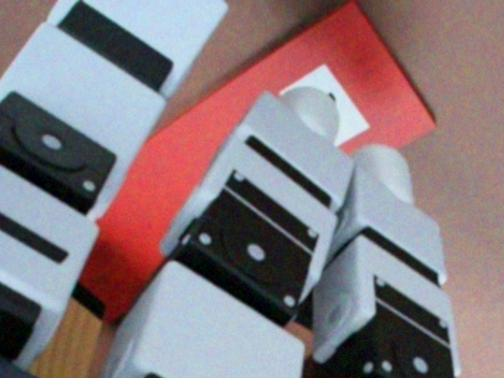

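Request:
move:
  arm4: {"target": [0.3145, -0.560, 0.838, 0, 0.9781, 0.2079, 0], "speed": 0.06}

Request:
move:
  arm4: {"target": [0.3205, -0.545, 0.841, 0, 0.9781, 0.2079, 0], "speed": 0.02}
  cameras: ["arm4_cam_wrist"]

Request:
zoom_image:
  camera: "arm4_cam_wrist"
  region: [170, 0, 410, 180]

Scene clock: 1587.40 s.
Joint torques (N m): arm1=[2.61 -22.07 6.35 7.09 -0.33 0.89] | arm2=[0.44 1.03 8.36 1.98 0.03 0.03] | arm3=[-1.08 0.97 11.9 1.03 -0.07 -0.17] | arm4=[-1.44 -7.77 6.87 0.53 -0.16 -0.07]
Motor temperatures (°C): arm1=[29 44 32 29 27 28] | arm2=[25 24 39 26 26 25] | arm3=[30 28 44 27 25 25] | arm4=[30 25 34 25 23 25]
Heat: arm1: hottest joint2_rad 44 °C; arm2: hottest joint3_rad 39 °C; arm3: hottest joint3_rad 44 °C; arm4: hottest joint3_rad 34 °C.
move: arm4 off_target
Joint velocities: within noise
arm1, arm2, arm3: as last shown
arm1.on_its_own: joint2_rad reads +1.955 and still pushes toward +1.800 since a time_out; joint4_rad reads +1.447 and still pushes toward +1.570 since a time_out; joint6_rad reads +0.025 and still pushes toward +0.114 since a time_out
arm4.joint_positions: joint1_rad=-1.023 joint2_rad=+1.279 joint3_rad=+0.874 joint4_rad=-1.141 joint5_rad=+0.005 joint6_rad=+1.740 hand_index_mcp=+0.756 hand_index_abd=-0.088 hand_index_pip=+0.575 hand_index_dip=+0.694 hand_middle_mcp=+0.753 hand_middle_abd=+0.098 hand_middle_pip=+0.573 hand_middle_dip=+0.693 hand_ring_mcp=+0.851 hand_ring_abd=+0.000 hand_ring_pip=+0.105 hand_ring_dip=+0.303 hand_thumb_cmc=+1.000 hand_thumb_axl=+0.676 hand_thumb_mcp=+0.949 hand_thumb_ipl=+0.498 hand_current_limit=+0.400 hand_speed=-0.600
arm4.joint_status: not commanded
arm4.hand_state: goal,goal,goal,goal,goal,goal,goal,goal,goal,goal,goal,goal,goal,goal,goal,goal
arm4.index_mcp_current_ma: 9
arm4.index_abd_current_ma: 45
arm4.index_pip_current_ma: -4
arm4.index_dip_current_ma: -9
arm4.middle_mcp_current_ma: -5
arm4.middle_abd_current_ma: -9
arm4.middle_pip_current_ma: -12
arm4.middle_dip_current_ma: -10
arm4.ring_mcp_current_ma: 6
arm4.ring_abd_current_ma: 1
arm4.ring_pip_current_ma: 21
arm4.ring_dip_current_ma: 13
arm4.thumb_cmc_current_ma: -1
arm4.thumb_axl_current_ma: -8
arm4.thumb_mcp_current_ma: -5
arm4.thumb_ipl_current_ma: -8
arm4.hand_goal_index_mcp: 0.754
arm4.hand_goal_index_abd: -0.100
arm4.hand_goal_index_pip: 0.576
arm4.hand_goal_index_dip: 0.696
arm4.hand_goal_middle_mcp: 0.754
arm4.hand_goal_middle_abd: 0.100
arm4.hand_goal_middle_pip: 0.576
arm4.hand_goal_middle_dip: 0.696
arm4.hand_goal_ring_mcp: 0.850
arm4.hand_goal_ring_abd: 0.000
arm4.hand_goal_ring_pip: 0.100
arm4.hand_goal_ring_dip: 0.300
arm4.hand_goal_thumb_cmc: 1.000
arm4.hand_goal_thumb_axl: 0.678
arm4.hand_goal_thumb_mcp: 0.950
arm4.hand_goal_thumb_ipl: 0.500
arm4.hand: x=+0.3152 y=-0.5546 z=+0.8491 quat_wxyz=(-0.003, +0.977, +0.212, +0.011) (m; scene frame)
arm4.hand_target: x=+0.3140 y=-0.5601 z=+0.8384 quat_wxyz=(+0.000, +0.978, +0.208, +0.000) (m; scene frame)
arm4.hand_status: off_target (0.012 m and 1.4 deg from the pose sent, 0.032 m and 1.5 deg at the start)
pictures: none

Scene clock: 1588.73 s.
Joint torques (N m): arm1=[2.61 -22.12 6.35 7.08 -0.34 0.89] | arm2=[0.56 1.08 8.39 1.98 0.02 0.03] | arm3=[-0.97 1.14 11.86 1.03 -0.1 -0.16] | arm4=[0.79 -6.01 9.89 0.29 -0.15 0.09]
Motor temperatures (°C): arm1=[29 44 32 29 27 28] | arm2=[25 24 39 26 26 25] | arm3=[30 28 44 27 25 25] | arm4=[30 25 34 25 23 25]
Heat: arm1: hottest joint2_rad 44 °C; arm2: hottest joint3_rad 39 °C; arm3: hottest joint3_rad 44 °C; arm4: hottest joint3_rad 34 °C.
move: arm4 off_target
Joint velocities: within noise
arm1, arm2, arm3: as last shown
arm1.on_its_own: joint2_rad reads +1.955 and still pushes toward +1.800 since a time_out; joint4_rad reads +1.447 and still pushes toward +1.570 since a time_out; joint6_rad reads +0.025 and still pushes toward +0.114 since a time_out
arm4.joint_positions: joint1_rad=-1.023 joint2_rad=+1.291 joint3_rad=+0.874 joint4_rad=-1.141 joint5_rad=+0.005 joint6_rad=+1.753 hand_index_mcp=+0.754 hand_index_abd=-0.088 hand_index_pip=+0.575 hand_index_dip=+0.694 hand_middle_mcp=+0.752 hand_middle_abd=+0.098 hand_middle_pip=+0.573 hand_middle_dip=+0.693 hand_ring_mcp=+0.851 hand_ring_abd=+0.000 hand_ring_pip=+0.105 hand_ring_dip=+0.303 hand_thumb_cmc=+1.000 hand_thumb_axl=+0.676 hand_thumb_mcp=+0.949 hand_thumb_ipl=+0.498 hand_current_limit=+0.400 hand_speed=-0.600
arm4.joint_status: not commanded
arm4.hand_state: goal,goal,goal,goal,goal,goal,goal,goal,goal,goal,goal,goal,goal,goal,goal,goal
arm4.index_mcp_current_ma: 0
arm4.index_abd_current_ma: 43
arm4.index_pip_current_ma: -4
arm4.index_dip_current_ma: -9
arm4.middle_mcp_current_ma: -7
arm4.middle_abd_current_ma: -7
arm4.middle_pip_current_ma: -12
arm4.middle_dip_current_ma: -10
arm4.ring_mcp_current_ma: 6
arm4.ring_abd_current_ma: 1
arm4.ring_pip_current_ma: 21
arm4.ring_dip_current_ma: 13
arm4.thumb_cmc_current_ma: -1
arm4.thumb_axl_current_ma: -8
arm4.thumb_mcp_current_ma: -5
arm4.thumb_ipl_current_ma: -8
arm4.hand_goal_index_mcp: 0.754
arm4.hand_goal_index_abd: -0.100
arm4.hand_goal_index_pip: 0.576
arm4.hand_goal_index_dip: 0.696
arm4.hand_goal_middle_mcp: 0.754
arm4.hand_goal_middle_abd: 0.100
arm4.hand_goal_middle_pip: 0.576
arm4.hand_goal_middle_dip: 0.696
arm4.hand_goal_ring_mcp: 0.850
arm4.hand_goal_ring_abd: 0.000
arm4.hand_goal_ring_pip: 0.100
arm4.hand_goal_ring_dip: 0.300
arm4.hand_goal_thumb_cmc: 1.000
arm4.hand_goal_thumb_axl: 0.678
arm4.hand_goal_thumb_mcp: 0.950
arm4.hand_goal_thumb_ipl: 0.500
arm4.hand: x=+0.3139 y=-0.5549 z=+0.8458 quat_wxyz=(-0.001, +0.979, +0.206, +0.006) (m; scene frame)
arm4.hand_target: x=+0.3201 y=-0.5452 z=+0.8409 quat_wxyz=(+0.000, +0.978, +0.208, +0.000) (m; scene frame)
arm4.hand_status: off_target (0.013 m and 0.7 deg from the pose sent, 0.014 m and 1.4 deg at the start)
pictures: arm4_cam_wrist
camera_calibration:
arm4_cam_wrist: T_world_to_cam=[[-0.475175, -0.877996, -0.057726, -0.249435], [-0.557055, 0.249399, 0.792142, -0.419585], [-0.681101, 0.408563, -0.6076, 1.07207], [0, 0, 0, 1]] pos_world=[0.377929, -0.552365, 0.96936]

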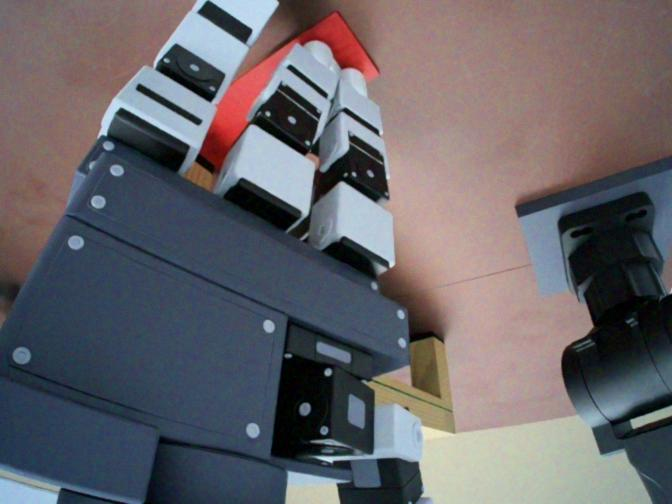

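Scaled by 2.100 from the camera's 672x504 image, which has a finer 960x720 frame.

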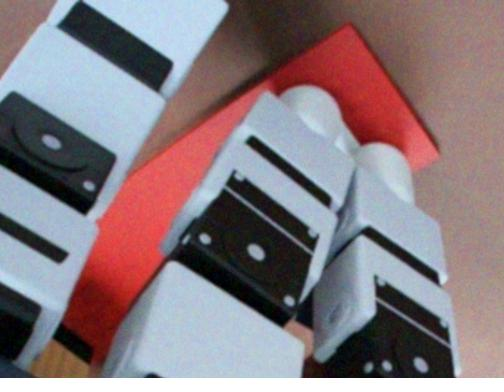

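Request:
move:
  arm4: {"target": [0.325, -0.534, 0.842, 0, 0.9781, 0.2079, 0], "speed": 0.02}
  cameras: ["arm4_cam_wrist"]

Request:
zoom_image:
  camera: "arm4_cam_wrist"
  region: [170, 0, 410, 180]

Scene clock: 1592.27 s.
Joint torques (N m): arm1=[2.61 -22.12 6.35 7.09 -0.33 0.89] | arm2=[0.56 0.97 8.39 2 0.03 0.04] | arm3=[-0.73 1.26 11.88 0.99 -0.1 -0.17] | arm4=[1.32 -6.24 10.44 0.59 -0.15 0.1]
Motor temperatures (°C): arm1=[29 44 32 29 27 28] | arm2=[25 24 39 26 26 25] | arm3=[30 28 44 27 25 25] | arm4=[30 25 34 25 23 25]
Heat: arm1: hottest joint2_rad 44 °C; arm2: hottest joint3_rad 39 °C; arm3: hottest joint3_rad 44 °C; arm4: hottest joint3_rad 34 °C.
move: arm4 off_target
Joint velocities: within noise
arm1, arm2, arm3: as last shown
arm1.on_its_own: joint2_rad reads +1.955 and still pushes toward +1.800 since a time_out; joint4_rad reads +1.447 and still pushes toward +1.570 since a time_out; joint6_rad reads +0.025 and still pushes toward +0.114 since a time_out
arm4.joint_positions: joint1_rad=-1.011 joint2_rad=+1.314 joint3_rad=+0.893 joint4_rad=-1.151 joint5_rad=+0.005 joint6_rad=+1.771 hand_index_mcp=+0.740 hand_index_abd=-0.070 hand_index_pip=+0.569 hand_index_dip=+0.693 hand_middle_mcp=+0.739 hand_middle_abd=+0.116 hand_middle_pip=+0.568 hand_middle_dip=+0.693 hand_ring_mcp=+0.851 hand_ring_abd=+0.000 hand_ring_pip=+0.105 hand_ring_dip=+0.303 hand_thumb_cmc=+1.000 hand_thumb_axl=+0.676 hand_thumb_mcp=+0.949 hand_thumb_ipl=+0.498 hand_current_limit=+0.400 hand_speed=-0.600
arm4.joint_status: not commanded
arm4.hand_state: goal,blocked,goal,goal,goal,goal,goal,goal,goal,goal,goal,goal,goal,goal,goal,goal
arm4.index_mcp_current_ma: -63
arm4.index_abd_current_ma: 114
arm4.index_pip_current_ma: -27
arm4.index_dip_current_ma: -10
arm4.middle_mcp_current_ma: -67
arm4.middle_abd_current_ma: 60
arm4.middle_pip_current_ma: -33
arm4.middle_dip_current_ma: -12
arm4.ring_mcp_current_ma: 6
arm4.ring_abd_current_ma: 1
arm4.ring_pip_current_ma: 21
arm4.ring_dip_current_ma: 13
arm4.thumb_cmc_current_ma: -1
arm4.thumb_axl_current_ma: -8
arm4.thumb_mcp_current_ma: -5
arm4.thumb_ipl_current_ma: -8
arm4.hand_goal_index_mcp: 0.754
arm4.hand_goal_index_abd: -0.100
arm4.hand_goal_index_pip: 0.576
arm4.hand_goal_index_dip: 0.696
arm4.hand_goal_middle_mcp: 0.754
arm4.hand_goal_middle_abd: 0.100
arm4.hand_goal_middle_pip: 0.576
arm4.hand_goal_middle_dip: 0.696
arm4.hand_goal_ring_mcp: 0.850
arm4.hand_goal_ring_abd: 0.000
arm4.hand_goal_ring_pip: 0.100
arm4.hand_goal_ring_dip: 0.300
arm4.hand_goal_thumb_cmc: 1.000
arm4.hand_goal_thumb_axl: 0.678
arm4.hand_goal_thumb_mcp: 0.950
arm4.hand_goal_thumb_ipl: 0.500
arm4.hand: x=+0.3152 y=-0.5488 z=+0.8460 quat_wxyz=(+0.002, +0.979, +0.203, +0.000) (m; scene frame)
arm4.hand_target: x=+0.3244 y=-0.5342 z=+0.8422 quat_wxyz=(+0.000, +0.978, +0.208, +0.000) (m; scene frame)
arm4.hand_status: off_target (0.018 m and 0.6 deg from the pose sent, 0.024 m and 0.7 deg at the start)
pictures: arm4_cam_wrist
camera_calibration:
arm4_cam_wrist: T_world_to_cam=[[-0.481375, -0.875278, -0.0465483, -0.249465], [-0.547192, 0.258603, 0.796056, -0.421767], [-0.684733, 0.408673, -0.60343, 1.06829], [0, 0, 0, 1]] pos_world=[0.380619, -0.545862, 0.968776]

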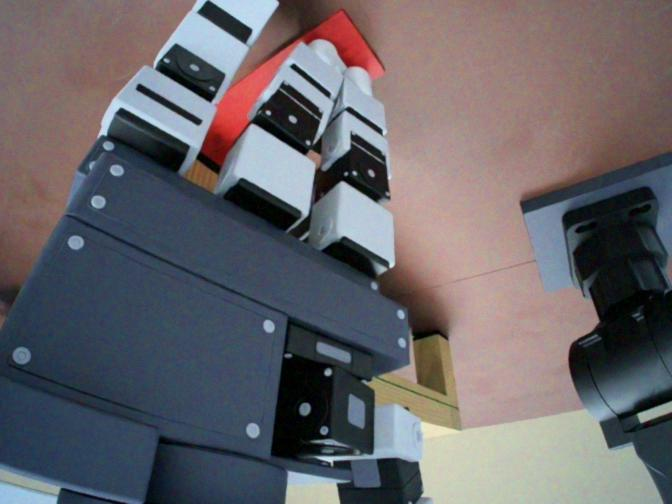

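Scaled by 2.100 from the camera's 672x504 image, which has a finer 960x720 frame.

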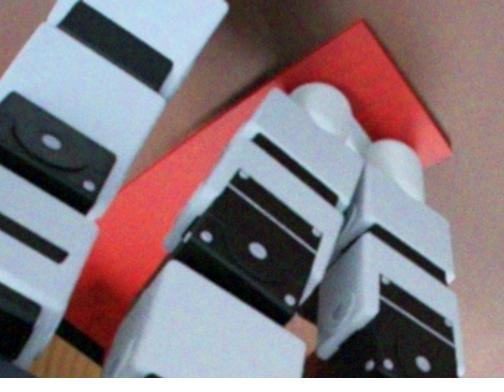

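Request:
move:
  arm4: {"target": [0.329, -0.527, 0.847, 0, 0.9781, 0.2079, 0], "speed": 0.02}
  cameras: ["arm4_cam_wrist"]

Request:
zoom_image:
  camera: "arm4_cam_wrist"
  region: [170, 0, 410, 180]

Scene clock: 1596.17 s.
Joint torques (N m): arm1=[2.61 -22.12 6.35 7.09 -0.33 0.89] | arm2=[0.38 1.03 8.36 1.96 0.04 0.03] | arm3=[-0.91 1.38 11.93 0.94 -0.11 -0.16] | arm4=[1.38 -7.41 10.96 0.36 -0.23 0.11]
Motor temperatures (°C): arm1=[29 44 32 29 27 28] | arm2=[25 24 39 26 26 25] | arm3=[30 28 44 27 25 25] | arm4=[30 25 34 25 23 25]
Heat: arm1: hottest joint2_rad 44 °C; arm2: hottest joint3_rad 39 °C; arm3: hottest joint3_rad 44 °C; arm4: hottest joint3_rad 34 °C.
move: arm4 off_target
Joint velocities: within noise
arm1, arm2, arm3: as last shown
arm1.on_its_own: joint2_rad reads +1.955 and still pushes toward +1.800 since a time_out; joint4_rad reads +1.447 and still pushes toward +1.570 since a time_out; joint6_rad reads +0.025 and still pushes toward +0.114 since a time_out
arm4.joint_positions: joint1_rad=-1.002 joint2_rad=+1.337 joint3_rad=+0.914 joint4_rad=-1.161 joint5_rad=+0.006 joint6_rad=+1.779 hand_index_mcp=+0.735 hand_index_abd=-0.068 hand_index_pip=+0.567 hand_index_dip=+0.692 hand_middle_mcp=+0.735 hand_middle_abd=+0.119 hand_middle_pip=+0.565 hand_middle_dip=+0.691 hand_ring_mcp=+0.851 hand_ring_abd=+0.000 hand_ring_pip=+0.105 hand_ring_dip=+0.303 hand_thumb_cmc=+1.000 hand_thumb_axl=+0.676 hand_thumb_mcp=+0.949 hand_thumb_ipl=+0.498 hand_current_limit=+0.400 hand_speed=-0.600
arm4.joint_status: not commanded
arm4.hand_state: goal,blocked,goal,goal,goal,goal,goal,goal,goal,goal,goal,goal,goal,goal,goal,goal
arm4.index_mcp_current_ma: -87
arm4.index_abd_current_ma: 124
arm4.index_pip_current_ma: -39
arm4.index_dip_current_ma: -16
arm4.middle_mcp_current_ma: -90
arm4.middle_abd_current_ma: 73
arm4.middle_pip_current_ma: -48
arm4.middle_dip_current_ma: -20
arm4.ring_mcp_current_ma: 6
arm4.ring_abd_current_ma: 1
arm4.ring_pip_current_ma: 21
arm4.ring_dip_current_ma: 13
arm4.thumb_cmc_current_ma: -1
arm4.thumb_axl_current_ma: -8
arm4.thumb_mcp_current_ma: -5
arm4.thumb_ipl_current_ma: -8
arm4.hand_goal_index_mcp: 0.754
arm4.hand_goal_index_abd: -0.100
arm4.hand_goal_index_pip: 0.576
arm4.hand_goal_index_dip: 0.696
arm4.hand_goal_middle_mcp: 0.754
arm4.hand_goal_middle_abd: 0.100
arm4.hand_goal_middle_pip: 0.576
arm4.hand_goal_middle_dip: 0.696
arm4.hand_goal_ring_mcp: 0.850
arm4.hand_goal_ring_abd: 0.000
arm4.hand_goal_ring_pip: 0.100
arm4.hand_goal_ring_dip: 0.300
arm4.hand_goal_thumb_cmc: 1.000
arm4.hand_goal_thumb_axl: 0.678
arm4.hand_goal_thumb_mcp: 0.950
arm4.hand_goal_thumb_ipl: 0.500
arm4.hand: x=+0.3183 y=-0.5435 z=+0.8465 quat_wxyz=(+0.005, +0.979, +0.203, -0.005) (m; scene frame)
arm4.hand_target: x=+0.3284 y=-0.5273 z=+0.8471 quat_wxyz=(+0.000, +0.978, +0.208, +0.000) (m; scene frame)
arm4.hand_status: off_target (0.020 m and 1.0 deg from the pose sent, 0.026 m and 0.6 deg at the start)
pictures: arm4_cam_wrist
camera_calibration:
arm4_cam_wrist: T_world_to_cam=[[-0.481374, -0.875812, -0.0351078, -0.253357], [-0.540531, 0.265086, 0.798471, -0.42249], [-0.690004, 0.40334, -0.601009, 1.06528], [0, 0, 0, 1]] pos_world=[0.384715, -0.539566, 0.968691]

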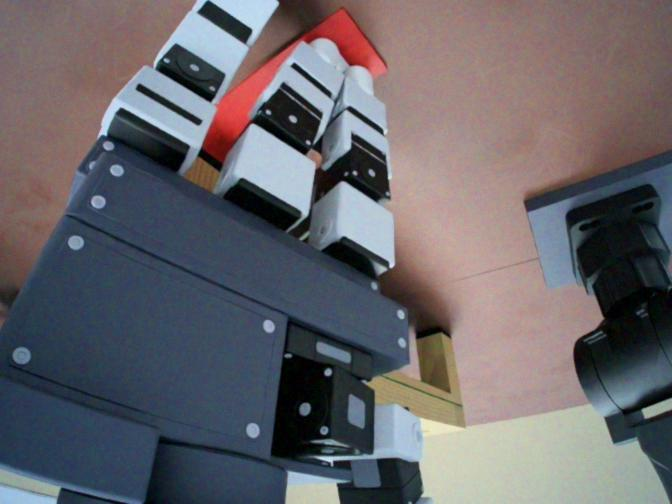

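Scaled by 2.100 from the camera's 672x504 image, which has a finer 960x720 frame.

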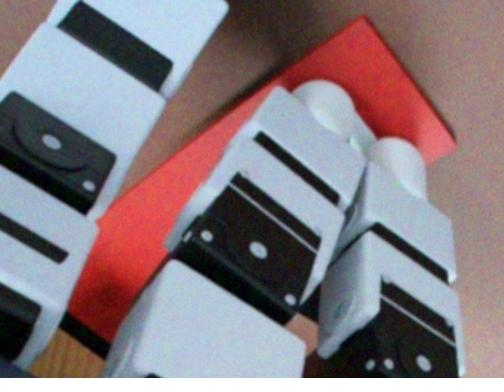

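Request:
move:
  arm4: {"target": [0.336, -0.516, 0.850, 0, 0.9781, 0.2079, 0], "speed": 0.02}
  cameras: ["arm4_cam_wrist"]

Request:
zoom_image:
  camera: "arm4_cam_wrist"
  region: [170, 0, 410, 180]

Scene clock: 1607.17 s.
Joint torques (N m): arm1=[2.61 -22.12 6.35 7.09 -0.33 0.89] | arm2=[0.56 0.91 8.36 1.98 0.02 0.03] | arm3=[-0.79 1.26 11.93 1.03 -0.1 -0.19] | arm4=[1.32 -8.41 11.33 -0.01 -0.23 0.09]
Motor temperatures (°C): arm1=[29 45 32 29 27 28] | arm2=[25 24 39 26 26 25] | arm3=[30 28 44 27 25 25] | arm4=[30 25 35 25 23 25]
Heat: arm1: hottest joint2_rad 45 °C; arm2: hottest joint3_rad 39 °C; arm3: hottest joint3_rad 44 °C; arm4: hottest joint3_rad 35 °C.
move: arm4 off_target
Joint velocities: within noise
arm1: as last shown
arm1.on_its_own: joint2_rad reads +1.955 and still pushes toward +1.800 since a time_out; joint4_rad reads +1.447 and still pushes toward +1.570 since a time_out; joint6_rad reads +0.025 and still pushes toward +0.114 since a time_out
arm2.joint_positions: joint1_rad=-1.392 joint2_rad=+0.629 joint3_rad=+1.352 joint4_rad=-1.444 joint5_rad=-0.034 joint6_rad=+1.107 hand_index_mcp=+0.755 hand_index_abd=+0.000 hand_index_pip=+0.577 hand_index_dip=+0.696 hand_middle_mcp=+0.755 hand_middle_abd=+0.000 hand_middle_pip=+0.577 hand_middle_dip=+0.696 hand_ring_mcp=+0.755 hand_ring_abd=+0.000 hand_ring_pip=+0.577 hand_ring_dip=+0.696 hand_thumb_cmc=+0.714 hand_thumb_axl=+0.677 hand_thumb_mcp=+0.225 hand_thumb_ipl=+0.168 hand_current_limit=+0.400 hand_speed=-0.600
arm2.joint_status: not commanded
arm2.hand_state: goal,goal,goal,goal,goal,goal,goal,goal,goal,goal,goal,goal,goal,goal,goal,goal
arm2.index_mcp_current_ma: 2
arm2.index_abd_current_ma: 0
arm2.index_pip_current_ma: 2
arm2.index_dip_current_ma: 0
arm2.middle_mcp_current_ma: 2
arm2.middle_abd_current_ma: 0
arm2.middle_pip_current_ma: 2
arm2.middle_dip_current_ma: 0
arm2.ring_mcp_current_ma: 2
arm2.ring_abd_current_ma: 0
arm2.ring_pip_current_ma: 2
arm2.ring_dip_current_ma: 0
arm2.thumb_cmc_current_ma: 1
arm2.thumb_axl_current_ma: -2
arm2.thumb_mcp_current_ma: -3
arm2.thumb_ipl_current_ma: -1
arm2.hand_goal_index_mcp: 0.754
arm2.hand_goal_index_abd: 0.000
arm2.hand_goal_index_pip: 0.576
arm2.hand_goal_index_dip: 0.696
arm2.hand_goal_middle_mcp: 0.754
arm2.hand_goal_middle_abd: 0.000
arm2.hand_goal_middle_pip: 0.576
arm2.hand_goal_middle_dip: 0.696
arm2.hand_goal_ring_mcp: 0.754
arm2.hand_goal_ring_abd: 0.000
arm2.hand_goal_ring_pip: 0.576
arm2.hand_goal_ring_dip: 0.696
arm2.hand_goal_thumb_cmc: 0.714
arm2.hand_goal_thumb_axl: 0.678
arm2.hand_goal_thumb_mcp: 0.226
arm2.hand_goal_thumb_ipl: 0.168
arm2.hand: x=-0.2326 y=+0.7017 z=+1.2986 quat_wxyz=(+0.407, +0.285, -0.867, -0.044) (m; scene frame)
arm2.hand_target: x=-0.2310 y=+0.7040 z=+1.3114 quat_wxyz=(+0.420, +0.280, -0.862, -0.048) (m; scene frame)
arm2.hand_status: not commanded
arm3.joint_positions: joint1_rad=+0.090 joint2_rad=+0.643 joint3_rad=+1.476 joint4_rad=-1.354 joint5_rad=+0.003 joint6_rad=+1.127 hand_index_mcp=+0.755 hand_index_abd=+0.002 hand_index_pip=+0.577 hand_index_dip=+0.696 hand_middle_mcp=+0.755 hand_middle_abd=+0.002 hand_middle_pip=+0.577 hand_middle_dip=+0.696 hand_ring_mcp=+0.755 hand_ring_abd=+0.002 hand_ring_pip=+0.577 hand_ring_dip=+0.696 hand_thumb_cmc=+0.899 hand_thumb_axl=+0.678 hand_thumb_mcp=+0.948 hand_thumb_ipl=+0.498 hand_current_limit=+0.400 hand_speed=-0.600
arm3.joint_status: not commanded
arm3.hand_state: goal,goal,goal,goal,goal,goal,goal,goal,goal,goal,goal,goal,goal,goal,goal,goal
arm3.index_mcp_current_ma: 0
arm3.index_abd_current_ma: 0
arm3.index_pip_current_ma: 0
arm3.index_dip_current_ma: 0
arm3.middle_mcp_current_ma: 0
arm3.middle_abd_current_ma: 0
arm3.middle_pip_current_ma: 0
arm3.middle_dip_current_ma: 0
arm3.ring_mcp_current_ma: 0
arm3.ring_abd_current_ma: 0
arm3.ring_pip_current_ma: 0
arm3.ring_dip_current_ma: 0
arm3.thumb_cmc_current_ma: 0
arm3.thumb_axl_current_ma: 0
arm3.thumb_mcp_current_ma: -1
arm3.thumb_ipl_current_ma: -1
arm3.hand_goal_index_mcp: 0.754
arm3.hand_goal_index_abd: 0.000
arm3.hand_goal_index_pip: 0.576
arm3.hand_goal_index_dip: 0.696
arm3.hand_goal_middle_mcp: 0.754
arm3.hand_goal_middle_abd: 0.000
arm3.hand_goal_middle_pip: 0.576
arm3.hand_goal_middle_dip: 0.696
arm3.hand_goal_ring_mcp: 0.754
arm3.hand_goal_ring_abd: 0.000
arm3.hand_goal_ring_pip: 0.576
arm3.hand_goal_ring_dip: 0.696
arm3.hand_goal_thumb_cmc: 0.900
arm3.hand_goal_thumb_axl: 0.678
arm3.hand_goal_thumb_mcp: 0.950
arm3.hand_goal_thumb_ipl: 0.500
arm3.hand: x=-0.4059 y=-0.1484 z=+1.4095 quat_wxyz=(+0.089, +0.835, +0.227, +0.494) (m; scene frame)
arm3.hand_target: x=-0.4164 y=-0.1462 z=+1.4290 quat_wxyz=(+0.090, +0.823, +0.233, +0.510) (m; scene frame)
arm3.hand_status: not commanded
arm4.joint_positions: joint1_rad=-0.989 joint2_rad=+1.369 joint3_rad=+0.946 joint4_rad=-1.161 joint5_rad=+0.006 joint6_rad=+1.792 hand_index_mcp=+0.741 hand_index_abd=-0.072 hand_index_pip=+0.569 hand_index_dip=+0.692 hand_middle_mcp=+0.735 hand_middle_abd=+0.115 hand_middle_pip=+0.565 hand_middle_dip=+0.691 hand_ring_mcp=+0.851 hand_ring_abd=+0.000 hand_ring_pip=+0.105 hand_ring_dip=+0.303 hand_thumb_cmc=+1.000 hand_thumb_axl=+0.676 hand_thumb_mcp=+0.949 hand_thumb_ipl=+0.498 hand_current_limit=+0.400 hand_speed=-0.600
arm4.joint_status: not commanded
arm4.hand_state: goal,blocked,goal,goal,goal,goal,goal,goal,goal,goal,goal,goal,goal,goal,goal,goal
arm4.index_mcp_current_ma: -57
arm4.index_abd_current_ma: 109
arm4.index_pip_current_ma: -28
arm4.index_dip_current_ma: -15
arm4.middle_mcp_current_ma: -90
arm4.middle_abd_current_ma: 55
arm4.middle_pip_current_ma: -48
arm4.middle_dip_current_ma: -20
arm4.ring_mcp_current_ma: 6
arm4.ring_abd_current_ma: 1
arm4.ring_pip_current_ma: 21
arm4.ring_dip_current_ma: 13
arm4.thumb_cmc_current_ma: -1
arm4.thumb_axl_current_ma: -8
arm4.thumb_mcp_current_ma: -5
arm4.thumb_ipl_current_ma: -8
arm4.hand_goal_index_mcp: 0.754
arm4.hand_goal_index_abd: -0.100
arm4.hand_goal_index_pip: 0.576
arm4.hand_goal_index_dip: 0.696
arm4.hand_goal_middle_mcp: 0.754
arm4.hand_goal_middle_abd: 0.100
arm4.hand_goal_middle_pip: 0.576
arm4.hand_goal_middle_dip: 0.696
arm4.hand_goal_ring_mcp: 0.850
arm4.hand_goal_ring_abd: 0.000
arm4.hand_goal_ring_pip: 0.100
arm4.hand_goal_ring_dip: 0.300
arm4.hand_goal_thumb_cmc: 1.000
arm4.hand_goal_thumb_axl: 0.678
arm4.hand_goal_thumb_mcp: 0.950
arm4.hand_goal_thumb_ipl: 0.500
arm4.hand: x=+0.3256 y=-0.5325 z=+0.8470 quat_wxyz=(+0.005, +0.979, +0.203, -0.005) (m; scene frame)
arm4.hand_target: x=+0.3355 y=-0.5162 z=+0.8501 quat_wxyz=(+0.000, +0.978, +0.208, +0.000) (m; scene frame)
arm4.hand_status: off_target (0.020 m and 1.0 deg from the pose sent, 0.033 m and 1.0 deg at the start)
pictures: arm4_cam_wrist
camera_calibration:
arm4_cam_wrist: T_world_to_cam=[[-0.481399, -0.875797, -0.0351428, -0.24014], [-0.540628, 0.265131, 0.79839, -0.421719], [-0.68991, 0.403344, -0.601114, 1.06624], [0, 0, 0, 1]] pos_world=[0.392015, -0.528566, 0.969191]

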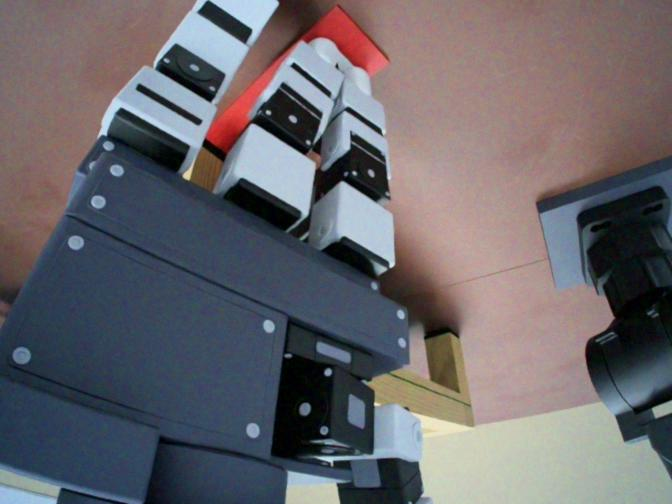

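Scaled by 2.100 from the camera's 672x504 image, which has a finer 960x720 frame.

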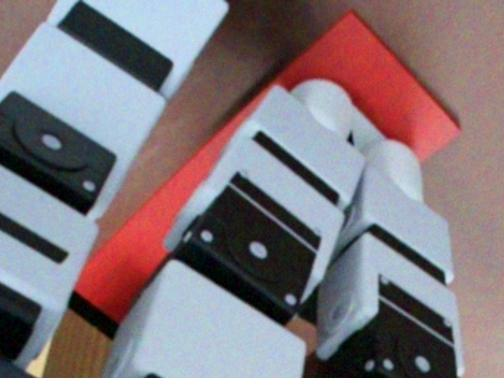

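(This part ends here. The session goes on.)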